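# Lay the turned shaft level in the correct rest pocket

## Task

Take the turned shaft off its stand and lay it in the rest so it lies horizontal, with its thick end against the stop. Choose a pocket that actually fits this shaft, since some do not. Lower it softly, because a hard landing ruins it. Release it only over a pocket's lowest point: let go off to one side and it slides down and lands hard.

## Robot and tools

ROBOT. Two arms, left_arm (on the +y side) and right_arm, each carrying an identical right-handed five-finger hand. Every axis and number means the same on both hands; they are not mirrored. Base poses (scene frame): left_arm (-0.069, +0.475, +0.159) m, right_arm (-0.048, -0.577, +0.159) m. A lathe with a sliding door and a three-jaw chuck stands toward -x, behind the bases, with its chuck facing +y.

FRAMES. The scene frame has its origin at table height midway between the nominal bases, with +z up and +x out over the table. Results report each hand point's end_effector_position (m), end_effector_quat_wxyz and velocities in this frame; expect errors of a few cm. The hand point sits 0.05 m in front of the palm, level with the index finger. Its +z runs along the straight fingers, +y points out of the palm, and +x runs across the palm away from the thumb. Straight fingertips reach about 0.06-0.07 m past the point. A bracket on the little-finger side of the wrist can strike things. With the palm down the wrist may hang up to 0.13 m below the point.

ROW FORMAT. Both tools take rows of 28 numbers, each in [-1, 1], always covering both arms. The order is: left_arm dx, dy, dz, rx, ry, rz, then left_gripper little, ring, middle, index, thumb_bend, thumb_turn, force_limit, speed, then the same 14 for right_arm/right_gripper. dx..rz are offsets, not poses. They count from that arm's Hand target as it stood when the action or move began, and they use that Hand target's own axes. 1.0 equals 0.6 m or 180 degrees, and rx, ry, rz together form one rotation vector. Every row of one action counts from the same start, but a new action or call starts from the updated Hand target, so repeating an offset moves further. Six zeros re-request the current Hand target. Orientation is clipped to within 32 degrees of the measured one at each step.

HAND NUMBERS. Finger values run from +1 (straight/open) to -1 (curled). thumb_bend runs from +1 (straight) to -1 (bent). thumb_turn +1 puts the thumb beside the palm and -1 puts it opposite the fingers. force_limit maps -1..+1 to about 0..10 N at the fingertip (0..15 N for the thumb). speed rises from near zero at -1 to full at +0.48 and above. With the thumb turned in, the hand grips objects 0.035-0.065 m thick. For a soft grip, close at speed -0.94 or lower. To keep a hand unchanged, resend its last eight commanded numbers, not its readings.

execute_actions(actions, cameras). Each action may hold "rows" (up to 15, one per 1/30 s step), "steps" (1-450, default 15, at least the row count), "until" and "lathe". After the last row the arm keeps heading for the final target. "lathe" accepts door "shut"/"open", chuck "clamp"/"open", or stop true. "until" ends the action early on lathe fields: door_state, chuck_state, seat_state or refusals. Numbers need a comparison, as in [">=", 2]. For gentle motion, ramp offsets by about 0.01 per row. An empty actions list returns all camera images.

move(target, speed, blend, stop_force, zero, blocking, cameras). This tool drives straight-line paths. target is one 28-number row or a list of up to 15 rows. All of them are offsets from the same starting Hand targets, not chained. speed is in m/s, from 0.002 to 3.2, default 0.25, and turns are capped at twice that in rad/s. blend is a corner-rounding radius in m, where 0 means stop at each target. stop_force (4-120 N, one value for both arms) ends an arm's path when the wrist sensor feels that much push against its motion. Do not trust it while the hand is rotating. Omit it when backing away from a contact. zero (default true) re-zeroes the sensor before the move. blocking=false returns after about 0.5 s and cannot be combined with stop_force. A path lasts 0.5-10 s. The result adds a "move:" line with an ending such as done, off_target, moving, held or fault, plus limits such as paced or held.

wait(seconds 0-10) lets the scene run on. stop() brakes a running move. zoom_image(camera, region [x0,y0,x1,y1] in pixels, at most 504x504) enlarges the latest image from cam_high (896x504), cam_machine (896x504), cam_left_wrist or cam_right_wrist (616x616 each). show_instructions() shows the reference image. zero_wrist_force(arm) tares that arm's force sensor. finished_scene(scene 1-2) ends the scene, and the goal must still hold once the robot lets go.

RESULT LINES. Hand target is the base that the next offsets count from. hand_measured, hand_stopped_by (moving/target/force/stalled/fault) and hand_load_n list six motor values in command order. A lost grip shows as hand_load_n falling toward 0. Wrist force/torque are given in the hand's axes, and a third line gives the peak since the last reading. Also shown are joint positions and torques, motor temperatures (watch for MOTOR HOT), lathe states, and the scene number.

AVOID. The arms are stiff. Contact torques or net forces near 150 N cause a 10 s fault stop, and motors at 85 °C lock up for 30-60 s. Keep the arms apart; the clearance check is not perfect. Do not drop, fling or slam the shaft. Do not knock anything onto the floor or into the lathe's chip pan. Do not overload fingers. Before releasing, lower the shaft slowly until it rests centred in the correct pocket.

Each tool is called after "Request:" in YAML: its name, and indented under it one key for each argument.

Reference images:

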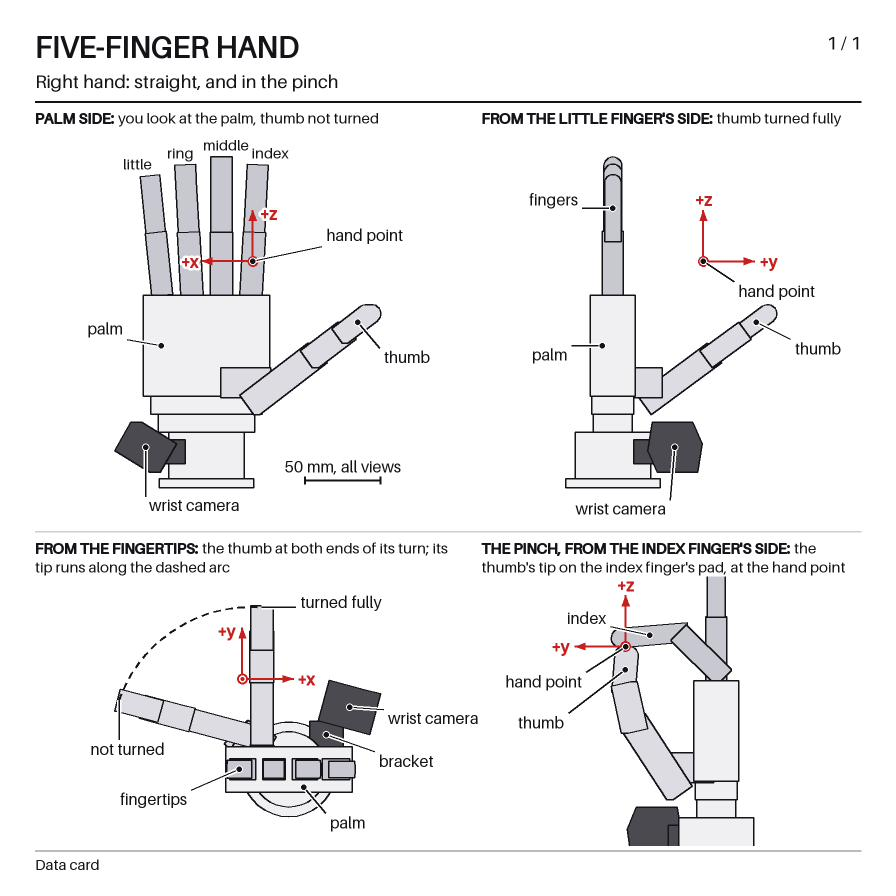

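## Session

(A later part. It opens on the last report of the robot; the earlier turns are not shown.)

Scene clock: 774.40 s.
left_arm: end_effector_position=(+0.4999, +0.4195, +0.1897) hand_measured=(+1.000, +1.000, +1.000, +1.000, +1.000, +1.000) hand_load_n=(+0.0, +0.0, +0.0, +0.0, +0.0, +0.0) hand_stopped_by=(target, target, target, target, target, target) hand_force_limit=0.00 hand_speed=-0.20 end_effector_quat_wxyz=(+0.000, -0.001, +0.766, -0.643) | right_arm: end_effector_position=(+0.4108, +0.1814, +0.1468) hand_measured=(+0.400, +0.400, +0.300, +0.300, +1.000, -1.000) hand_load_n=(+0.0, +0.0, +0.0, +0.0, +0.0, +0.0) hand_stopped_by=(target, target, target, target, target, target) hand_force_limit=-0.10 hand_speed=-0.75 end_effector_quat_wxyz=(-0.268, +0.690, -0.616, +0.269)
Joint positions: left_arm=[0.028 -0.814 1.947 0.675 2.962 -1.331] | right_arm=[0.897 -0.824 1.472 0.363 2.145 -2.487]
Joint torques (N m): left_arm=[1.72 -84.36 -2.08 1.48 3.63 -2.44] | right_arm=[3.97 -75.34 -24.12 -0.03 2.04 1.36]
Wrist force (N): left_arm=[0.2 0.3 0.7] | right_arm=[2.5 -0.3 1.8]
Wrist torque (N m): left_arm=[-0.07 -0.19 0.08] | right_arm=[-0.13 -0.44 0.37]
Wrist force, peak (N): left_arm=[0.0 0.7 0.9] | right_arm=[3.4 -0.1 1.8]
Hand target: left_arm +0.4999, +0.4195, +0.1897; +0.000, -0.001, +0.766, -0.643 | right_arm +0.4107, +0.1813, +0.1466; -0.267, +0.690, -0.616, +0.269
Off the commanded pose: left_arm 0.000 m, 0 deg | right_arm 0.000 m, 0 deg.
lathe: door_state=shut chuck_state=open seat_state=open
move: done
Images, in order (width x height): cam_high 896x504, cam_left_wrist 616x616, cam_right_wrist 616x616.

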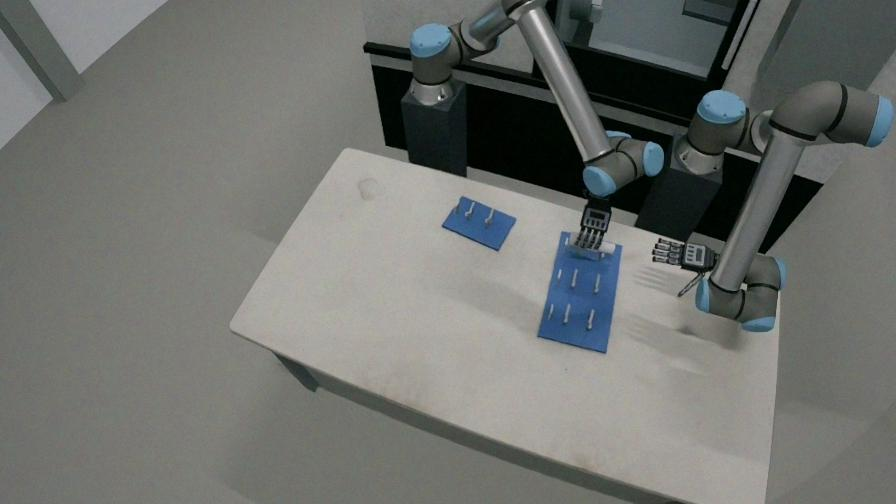

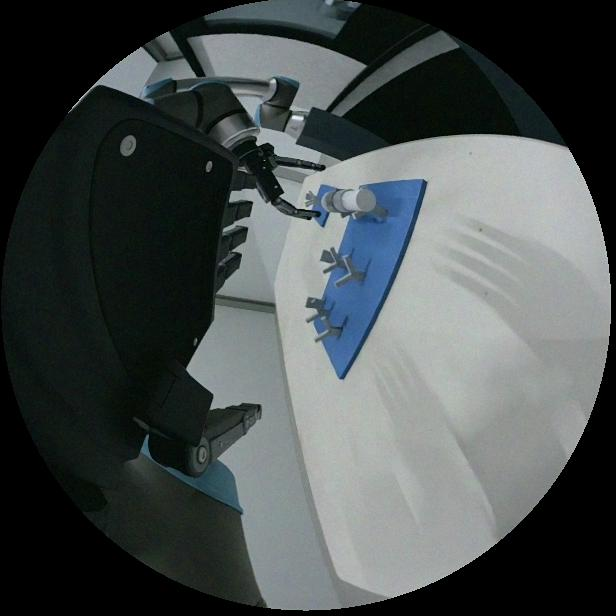

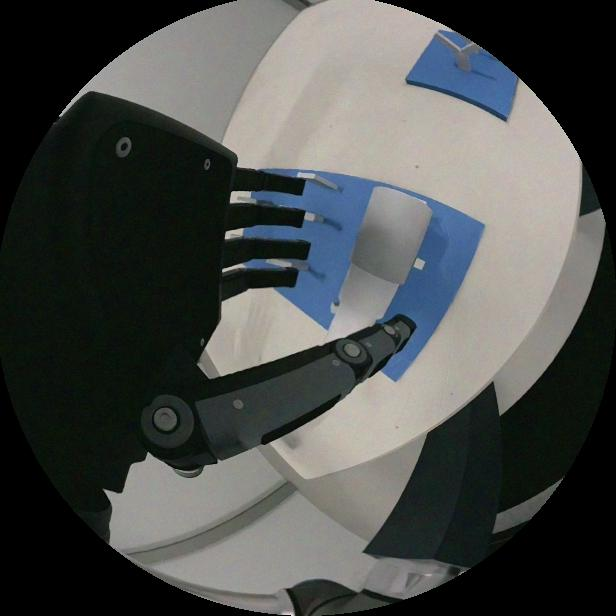

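Request:
move:
  target:
    - [0,0,0,0,0,0,1,1,1,1,1,1,0,-0.2,-0.262,0.0433,-0.058,0,0,0,1,1,1,1,1,-1,-0.1,-0.2]
    - [0,0,0,0,0,0,1,1,1,1,1,1,0,-0.2,-0.2692,0.1618,0.0624,0,0,0,1,1,1,1,1,-1,-0.1,-0.2]
  speed: 0.12
  cameras: ["cam_high","cam_left_wrist","cam_right_wrist"]

Request:
zoom_image:
  camera: "cam_left_wrist"
  region: [280, 130, 420, 270]

Request:
zoom_image:
  camera: "cam_right_wrist"
  region: [220, 80, 500, 360]

Request:
zoom_image:
  camera: "cam_high"
  region: [555, 220, 645, 295]

Scene clock: 797.37 s.
left_arm: end_effector_position=(+0.4999, +0.4195, +0.1897) hand_measured=(+1.000, +1.000, +1.000, +1.000, +1.000, +1.000) hand_load_n=(+0.0, +0.0, +0.0, +0.0, +0.0, +0.0) hand_stopped_by=(target, target, target, target, target, target) hand_force_limit=0.00 hand_speed=-0.20 end_effector_quat_wxyz=(+0.000, -0.001, +0.766, -0.643) | right_arm: end_effector_position=(+0.3530, +0.3338, +0.0451) hand_measured=(+1.000, +1.000, +1.000, +1.000, +1.000, -1.000) hand_load_n=(+0.0, +0.0, +0.0, +0.0, +0.0, +0.0) hand_stopped_by=(target, target, target, target, target, target) hand_force_limit=-0.10 hand_speed=-0.20 end_effector_quat_wxyz=(-0.267, +0.690, -0.616, +0.269)
Joint positions: left_arm=[0.028 -0.814 1.947 0.675 2.962 -1.331] | right_arm=[1.053 -0.531 1.119 0.519 2.221 -2.321]
Joint torques (N m): left_arm=[0.66 -84.87 -2.37 1.4 3.21 -2.24] | right_arm=[-14.9 -120.35 -48.43 5.16 -0.07 1.24]
Wrist force (N): left_arm=[0.3 0.2 0.5] | right_arm=[3.4 -0.2 2.0]
Wrist torque (N m): left_arm=[-0.07 -0.20 0.08] | right_arm=[-0.17 -0.58 0.36]
Wrist force, peak (N): left_arm=[0.5 0.6 0.9] | right_arm=[4.2 0.1 1.9]
Hand target: left_arm +0.4999, +0.4195, +0.1897; +0.000, -0.001, +0.766, -0.643 | right_arm +0.3531, +0.3339, +0.0451; -0.267, +0.690, -0.616, +0.269
Off the commanded pose: left_arm 0.000 m, 0 deg | right_arm 0.000 m, 0 deg.
lathe: door_state=shut chuck_state=open seat_state=open
move: done
Images, in order (width x height): cam_high 896x504, cam_left_wrist 616x616, cam_right_wrist 616x616.

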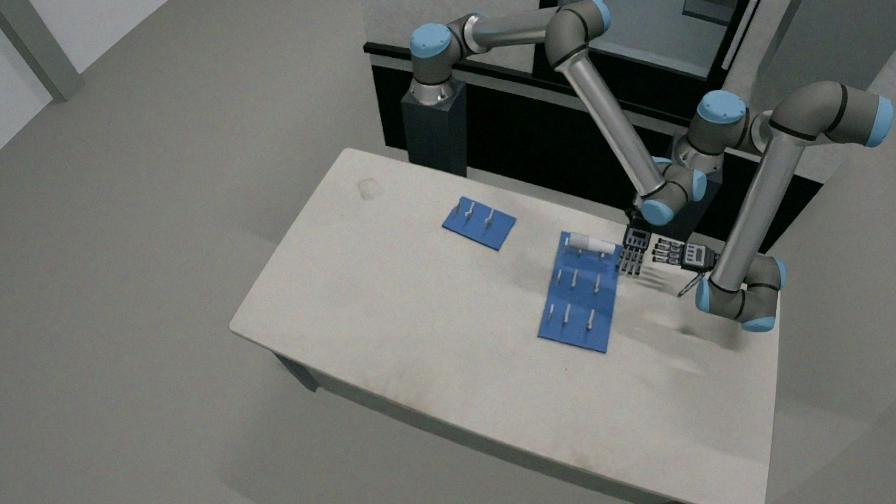

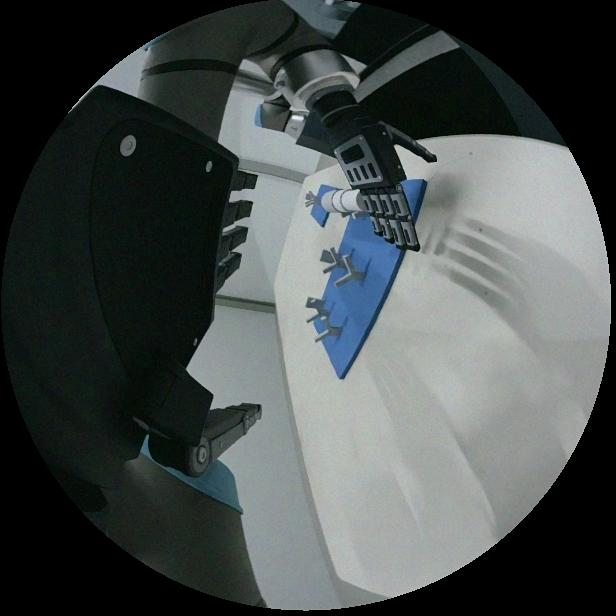

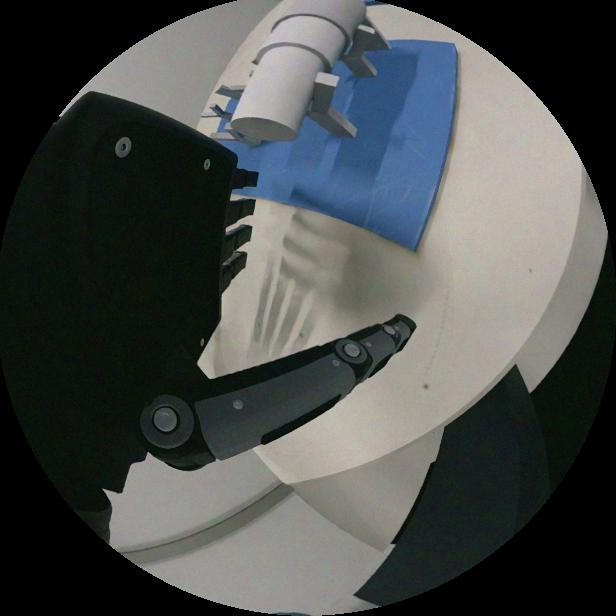

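Scaled by 3.600 from the camera's 616x616 image, which has a finer 880x880 frame.

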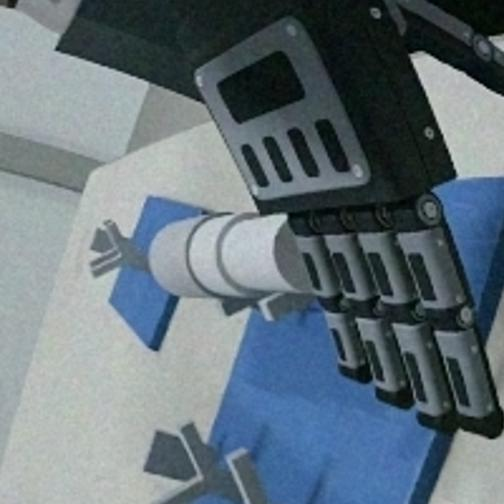

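Scaled by 1.800 from the camera's 616x616 image, which has a finer 880x880 frame.

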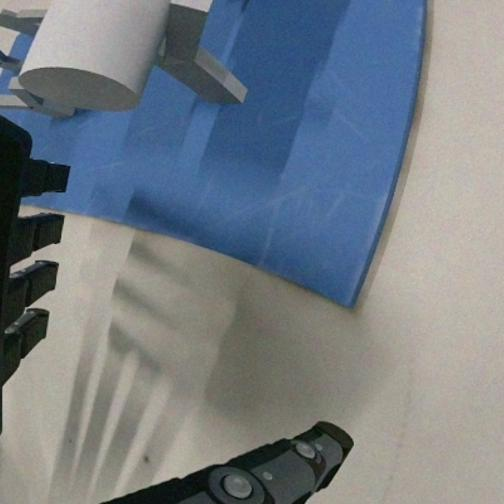

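Scaled by 5.600 from the camera's 896x504 image, which has a finer 1280x720 frame.

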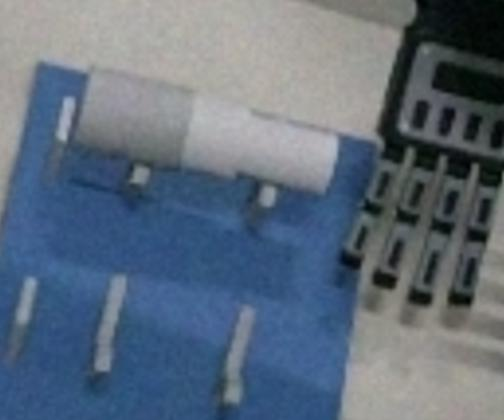

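Request:
move:
  target: [0,0,0,0,0,0,1,1,1,1,1,1,0,-0.2,0.0533,0.0023,0.001,0,0,0,1,1,1,1,1,-1,-0.1,-0.2]
  speed: 0.012
  stop_force: 6
  cameras: ["cam_high","cam_left_wrist","cam_right_wrist"]

Request:
zoom_image:
  camera: "cam_high"
  region: [555, 220, 645, 295]

Request:
zoom_image:
  camera: "cam_left_wrist"
  region: [280, 130, 420, 270]

Scene clock: 809.97 s.
left_arm: end_effector_position=(+0.4999, +0.4195, +0.1897) hand_measured=(+1.000, +1.000, +1.000, +1.000, +1.000, +1.000) hand_load_n=(+0.0, +0.0, +0.0, +0.0, +0.0, +0.0) hand_stopped_by=(target, target, target, target, target, target) hand_force_limit=0.00 hand_speed=-0.20 end_effector_quat_wxyz=(+0.000, -0.001, +0.766, -0.643) | right_arm: end_effector_position=(+0.3551, +0.3078, +0.0451) hand_measured=(+1.000, +1.000, +1.000, +1.000, +1.000, -1.000) hand_load_n=(+0.0, +0.0, +0.0, +0.0, +0.0, +0.0) hand_stopped_by=(target, target, target, target, target, target) hand_force_limit=-0.10 hand_speed=-0.20 end_effector_quat_wxyz=(-0.267, +0.690, -0.616, +0.269)
Joint positions: left_arm=[0.028 -0.814 1.947 0.675 2.962 -1.331] | right_arm=[1.037 -0.569 1.198 0.468 2.214 -2.339]
Joint torques (N m): left_arm=[0.03 -84.41 -2.64 1.94 3.18 -2.33] | right_arm=[14.38 -87.31 -44.24 6.08 3.64 2.24]
Wrist force (N): left_arm=[0.4 0.6 1.0] | right_arm=[-4.0 -0.4 0.2]
Wrist torque (N m): left_arm=[-0.04 -0.23 0.09] | right_arm=[-0.01 -0.43 -0.08]
Wrist force, peak (N): left_arm=[0.4 0.6 1.0] | right_arm=[-12.5 -1.0 2.1]
Hand target: left_arm +0.4999, +0.4195, +0.1897; +0.000, -0.001, +0.766, -0.643 | right_arm +0.3551, +0.3078, +0.0451; -0.267, +0.690, -0.616, +0.269 (not the last commanded pose)
Off the commanded pose: left_arm 0.000 m, 0 deg | right_arm 0.006 m, 0 deg.
lathe: door_state=shut chuck_state=open seat_state=open
move: contact (right_arm)
Images, in order (width x height): cam_high 896x504, cam_left_wrist 616x616, cam_right_wrist 616x616.

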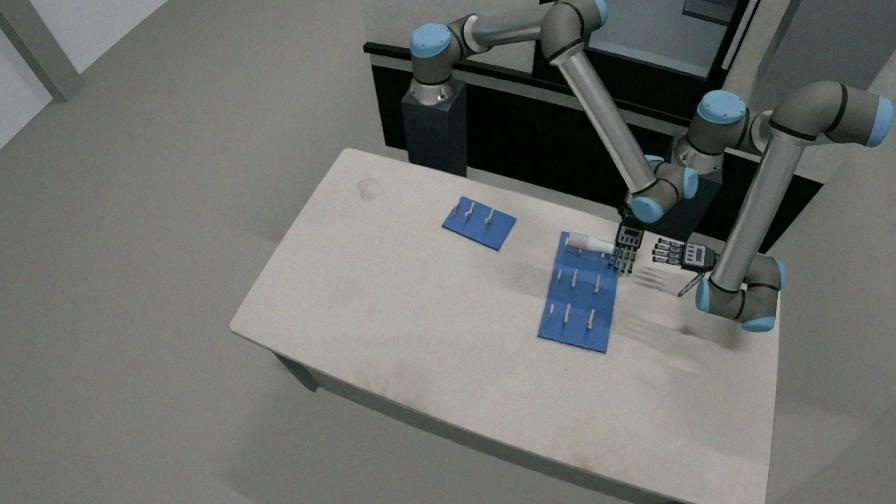

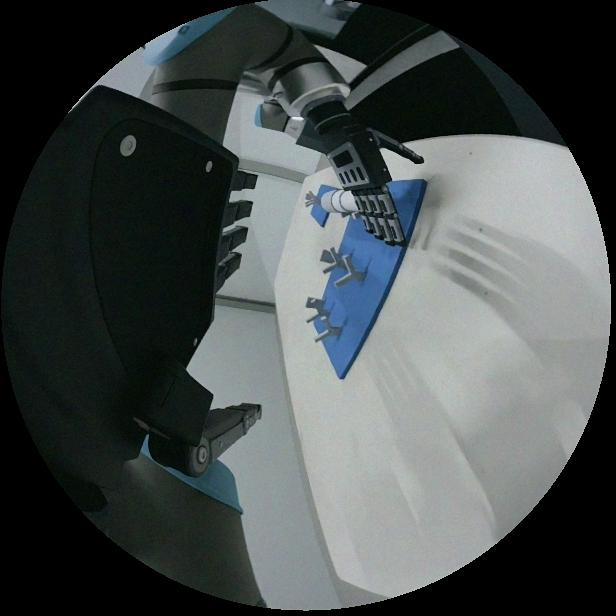

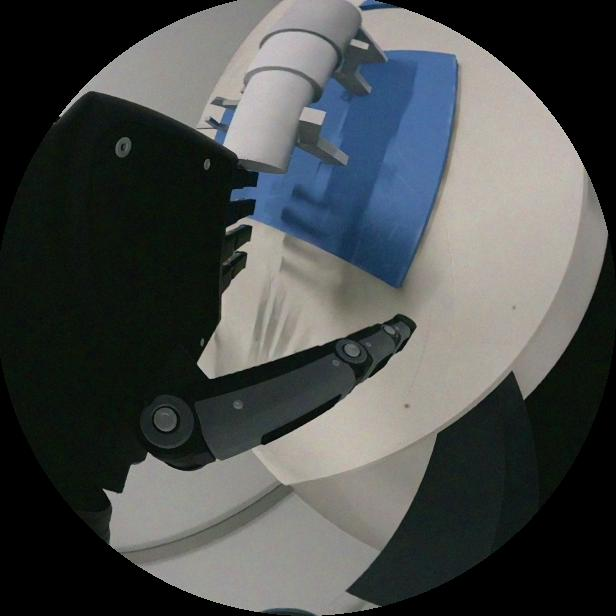

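Scaled by 5.600 from the camera's 896x504 image, which has a finer 1280x720 frame.

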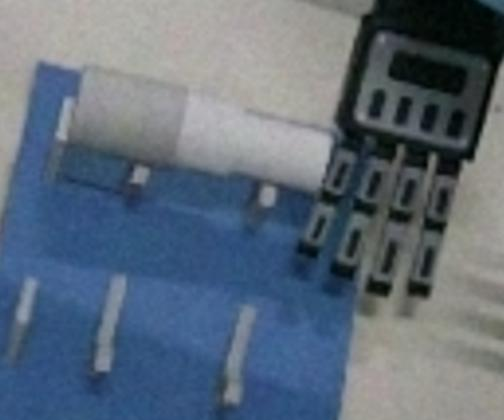

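Scaled by 3.600 from the camera's 616x616 image, which has a finer 880x880 frame.

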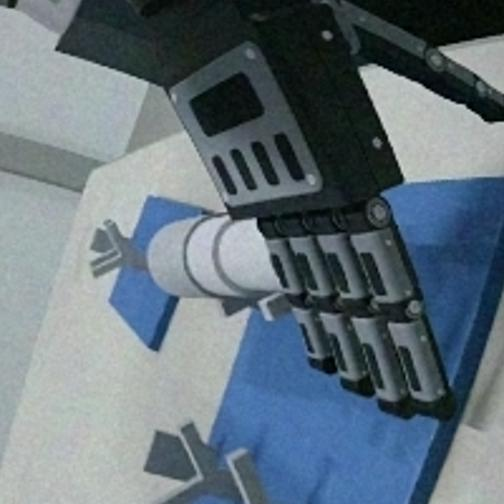

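Request:
move:
  target: [0,0,0,0,0,0,1,1,1,1,1,1,0,-0.2,0.0133,0.0005,0.0002,0,0,0,1,1,1,1,1,-1,-0.1,-0.2]
  speed: 0.008
  stop_force: 14
  cameras: ["cam_high","cam_right_wrist"]

Request:
zoom_image:
  camera: "cam_high"
  region: [555, 220, 645, 295]

Scene clock: 820.20 s.
left_arm: end_effector_position=(+0.4999, +0.4195, +0.1897) hand_measured=(+1.000, +1.000, +1.000, +1.000, +1.000, +1.000) hand_load_n=(+0.0, +0.0, +0.0, +0.0, +0.0, +0.0) hand_stopped_by=(target, target, target, target, target, target) hand_force_limit=0.00 hand_speed=-0.20 end_effector_quat_wxyz=(+0.000, -0.001, +0.766, -0.643) | right_arm: end_effector_position=(+0.3551, +0.3073, +0.0451) hand_measured=(+1.000, +1.000, +1.000, +1.000, +1.000, -1.000) hand_load_n=(+0.0, +0.0, +0.0, +0.0, +0.0, +0.0) hand_stopped_by=(target, target, target, target, target, target) hand_force_limit=-0.10 hand_speed=-0.20 end_effector_quat_wxyz=(-0.268, +0.690, -0.616, +0.269)
Joint positions: left_arm=[0.028 -0.814 1.947 0.675 2.962 -1.331] | right_arm=[1.037 -0.57 1.199 0.466 2.214 -2.339]
Joint torques (N m): left_arm=[1.15 -85.04 -2.55 1.87 2.87 -2.49] | right_arm=[8.5 -84.22 -36.27 9.91 7.06 2.38]
Wrist force (N): left_arm=[0.2 0.4 0.3] | right_arm=[-17.8 -1.8 1.6]
Wrist torque (N m): left_arm=[-0.04 -0.18 0.08] | right_arm=[-0.09 -0.92 -0.93]
Wrist force, peak (N): left_arm=[0.2 0.4 1.0] | right_arm=[-24.7 -3.4 4.0]
Hand target: left_arm +0.4999, +0.4195, +0.1897; +0.000, -0.001, +0.766, -0.643 | right_arm +0.3550, +0.3073, +0.0451; -0.268, +0.690, -0.616, +0.269 (not the last commanded pose)
Off the commanded pose: left_arm 0.000 m, 0 deg | right_arm 0.007 m, 0 deg.
lathe: door_state=shut chuck_state=open seat_state=open
move: contact (right_arm)
Images, in order (width x height): cam_high 896x504, cam_right_wrist 616x616.

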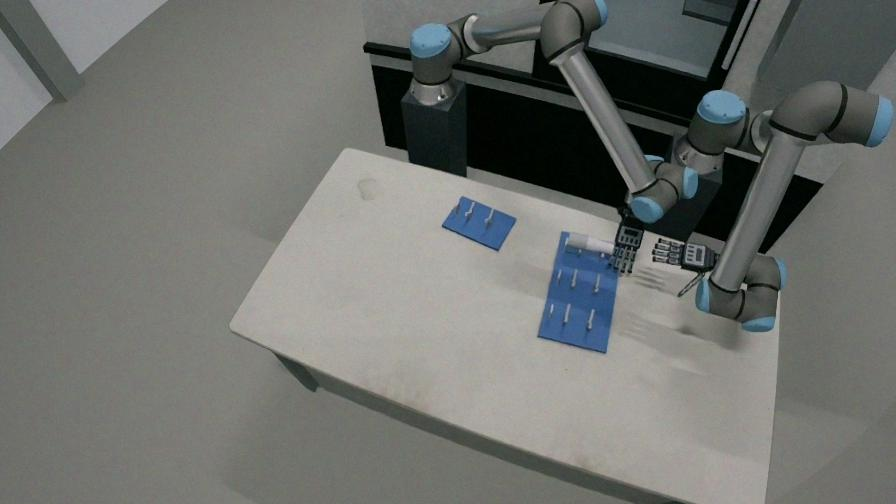

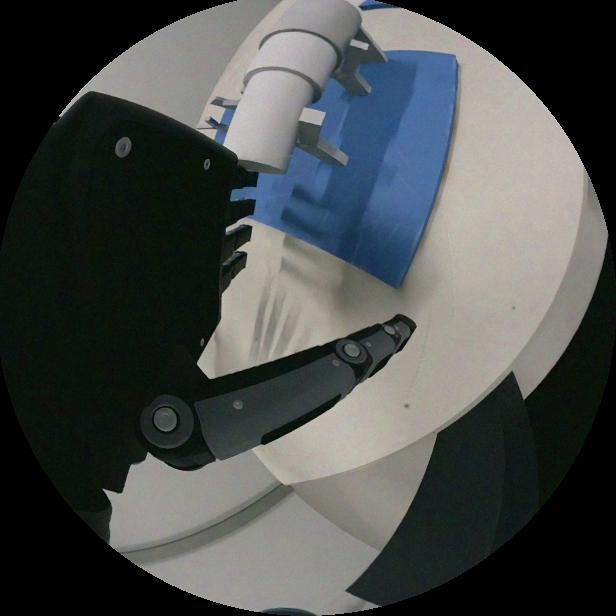

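Scaled by 5.600 from the camera's 896x504 image, which has a finer 1280x720 frame.

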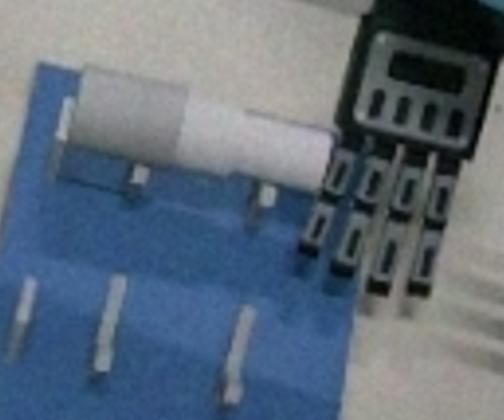

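Request:
move:
  target:
    - [0,0,0,0,0,0,1,1,1,1,1,1,0,-0.2,-0.0667,-0.0028,-0.0012,0,0,0,1,1,1,1,1,-1,-0.1,-0.2]
    - [0,0,0,0,0,0,1,1,1,1,1,1,0,-0.2,-0.055,-0.2,-0.2,0,0,0,1,1,1,1,1,-1,-0.1,-0.2]
  speed: [0.03,0.15]
  cameras: ["cam_high","cam_left_wrist","cam_right_wrist"]

Request:
zoom_image:
  camera: "cam_high"
  region: [555, 220, 645, 295]

Request:
zoom_image:
  camera: "cam_left_wrist"
  region: [280, 130, 420, 270]

Scene clock: 828.07 s.
left_arm: end_effector_position=(+0.4999, +0.4195, +0.1897) hand_measured=(+1.000, +1.000, +1.000, +1.000, +1.000, +1.000) hand_load_n=(+0.0, +0.0, +0.0, +0.0, +0.0, +0.0) hand_stopped_by=(target, target, target, target, target, target) hand_force_limit=0.00 hand_speed=-0.20 end_effector_quat_wxyz=(+0.000, -0.001, +0.766, -0.643) | right_arm: end_effector_position=(+0.3525, +0.3474, +0.2133) hand_measured=(+1.000, +1.000, +1.000, +1.000, +1.000, -1.000) hand_load_n=(+0.0, +0.0, +0.0, -0.5, +0.0, +0.0) hand_stopped_by=(target, target, target, target, target, target) hand_force_limit=-0.10 hand_speed=-0.20 end_effector_quat_wxyz=(-0.268, +0.690, -0.616, +0.269)
Joint positions: left_arm=[0.028 -0.814 1.947 0.675 2.962 -1.331] | right_arm=[1.06 -0.654 1.034 0.731 2.224 -2.313]
Joint torques (N m): left_arm=[2.99 -84.98 -2.25 1.59 3.03 -2.33] | right_arm=[-15.74 -105.82 -26.79 2.42 0.13 0.95]
Wrist force (N): left_arm=[0.1 0.1 0.8] | right_arm=[0.7 -0.3 2.7]
Wrist torque (N m): left_arm=[-0.10 -0.19 0.07] | right_arm=[-0.20 -0.18 0.19]
Wrist force, peak (N): left_arm=[0.6 0.5 0.8] | right_arm=[-18.3 -1.6 2.5]
Hand target: left_arm +0.4999, +0.4195, +0.1897; +0.000, -0.001, +0.766, -0.643 | right_arm +0.3525, +0.3473, +0.2133; -0.268, +0.690, -0.616, +0.269
Off the commanded pose: left_arm 0.000 m, 0 deg | right_arm 0.000 m, 0 deg.
lathe: door_state=shut chuck_state=open seat_state=open
move: done
Images, in order (width x height): cam_high 896x504, cam_left_wrist 616x616, cam_right_wrist 616x616.

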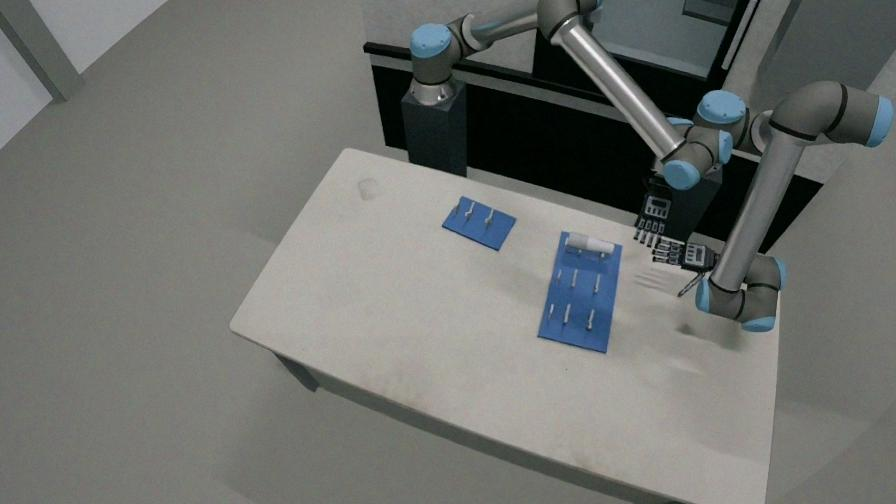

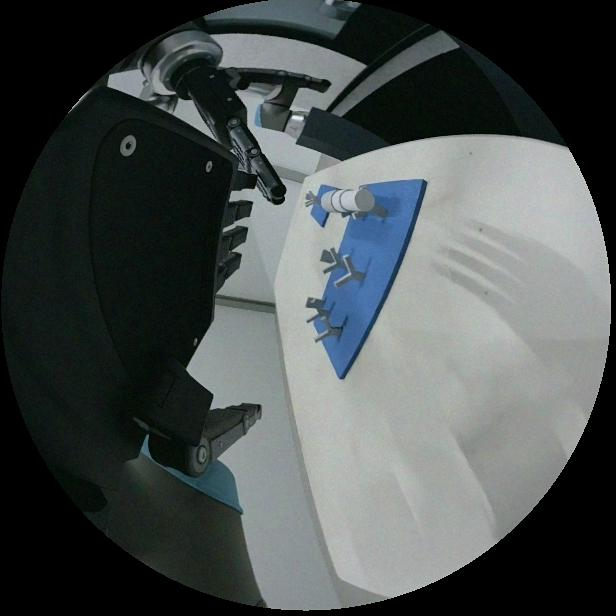

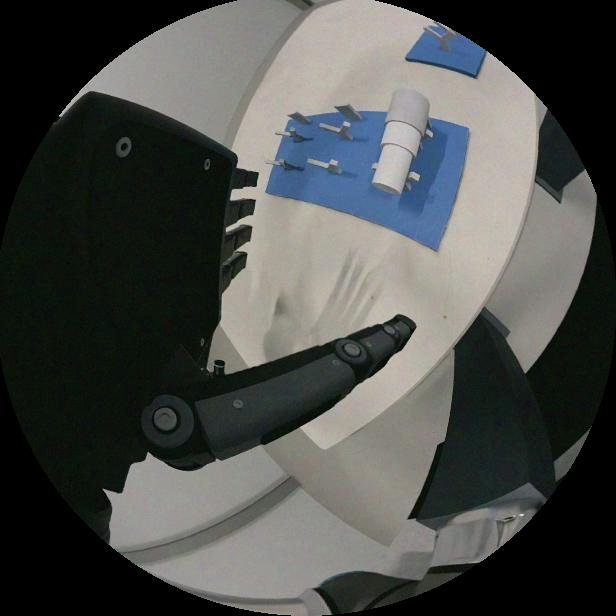

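Scaled by 5.600 from the camera's 896x504 image, which has a finer 1280x720 frame.

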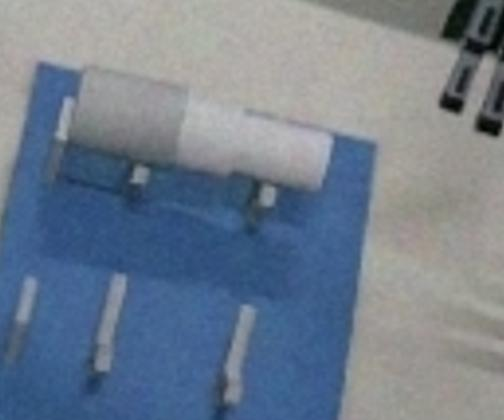

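Scaled by 3.600 from the camera's 616x616 image, which has a finer 880x880 frame.

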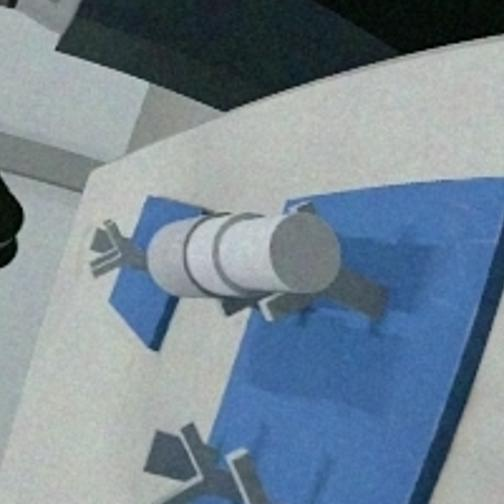

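Request:
finished_scene:
  scene: 1

The scene is finished: the task was done.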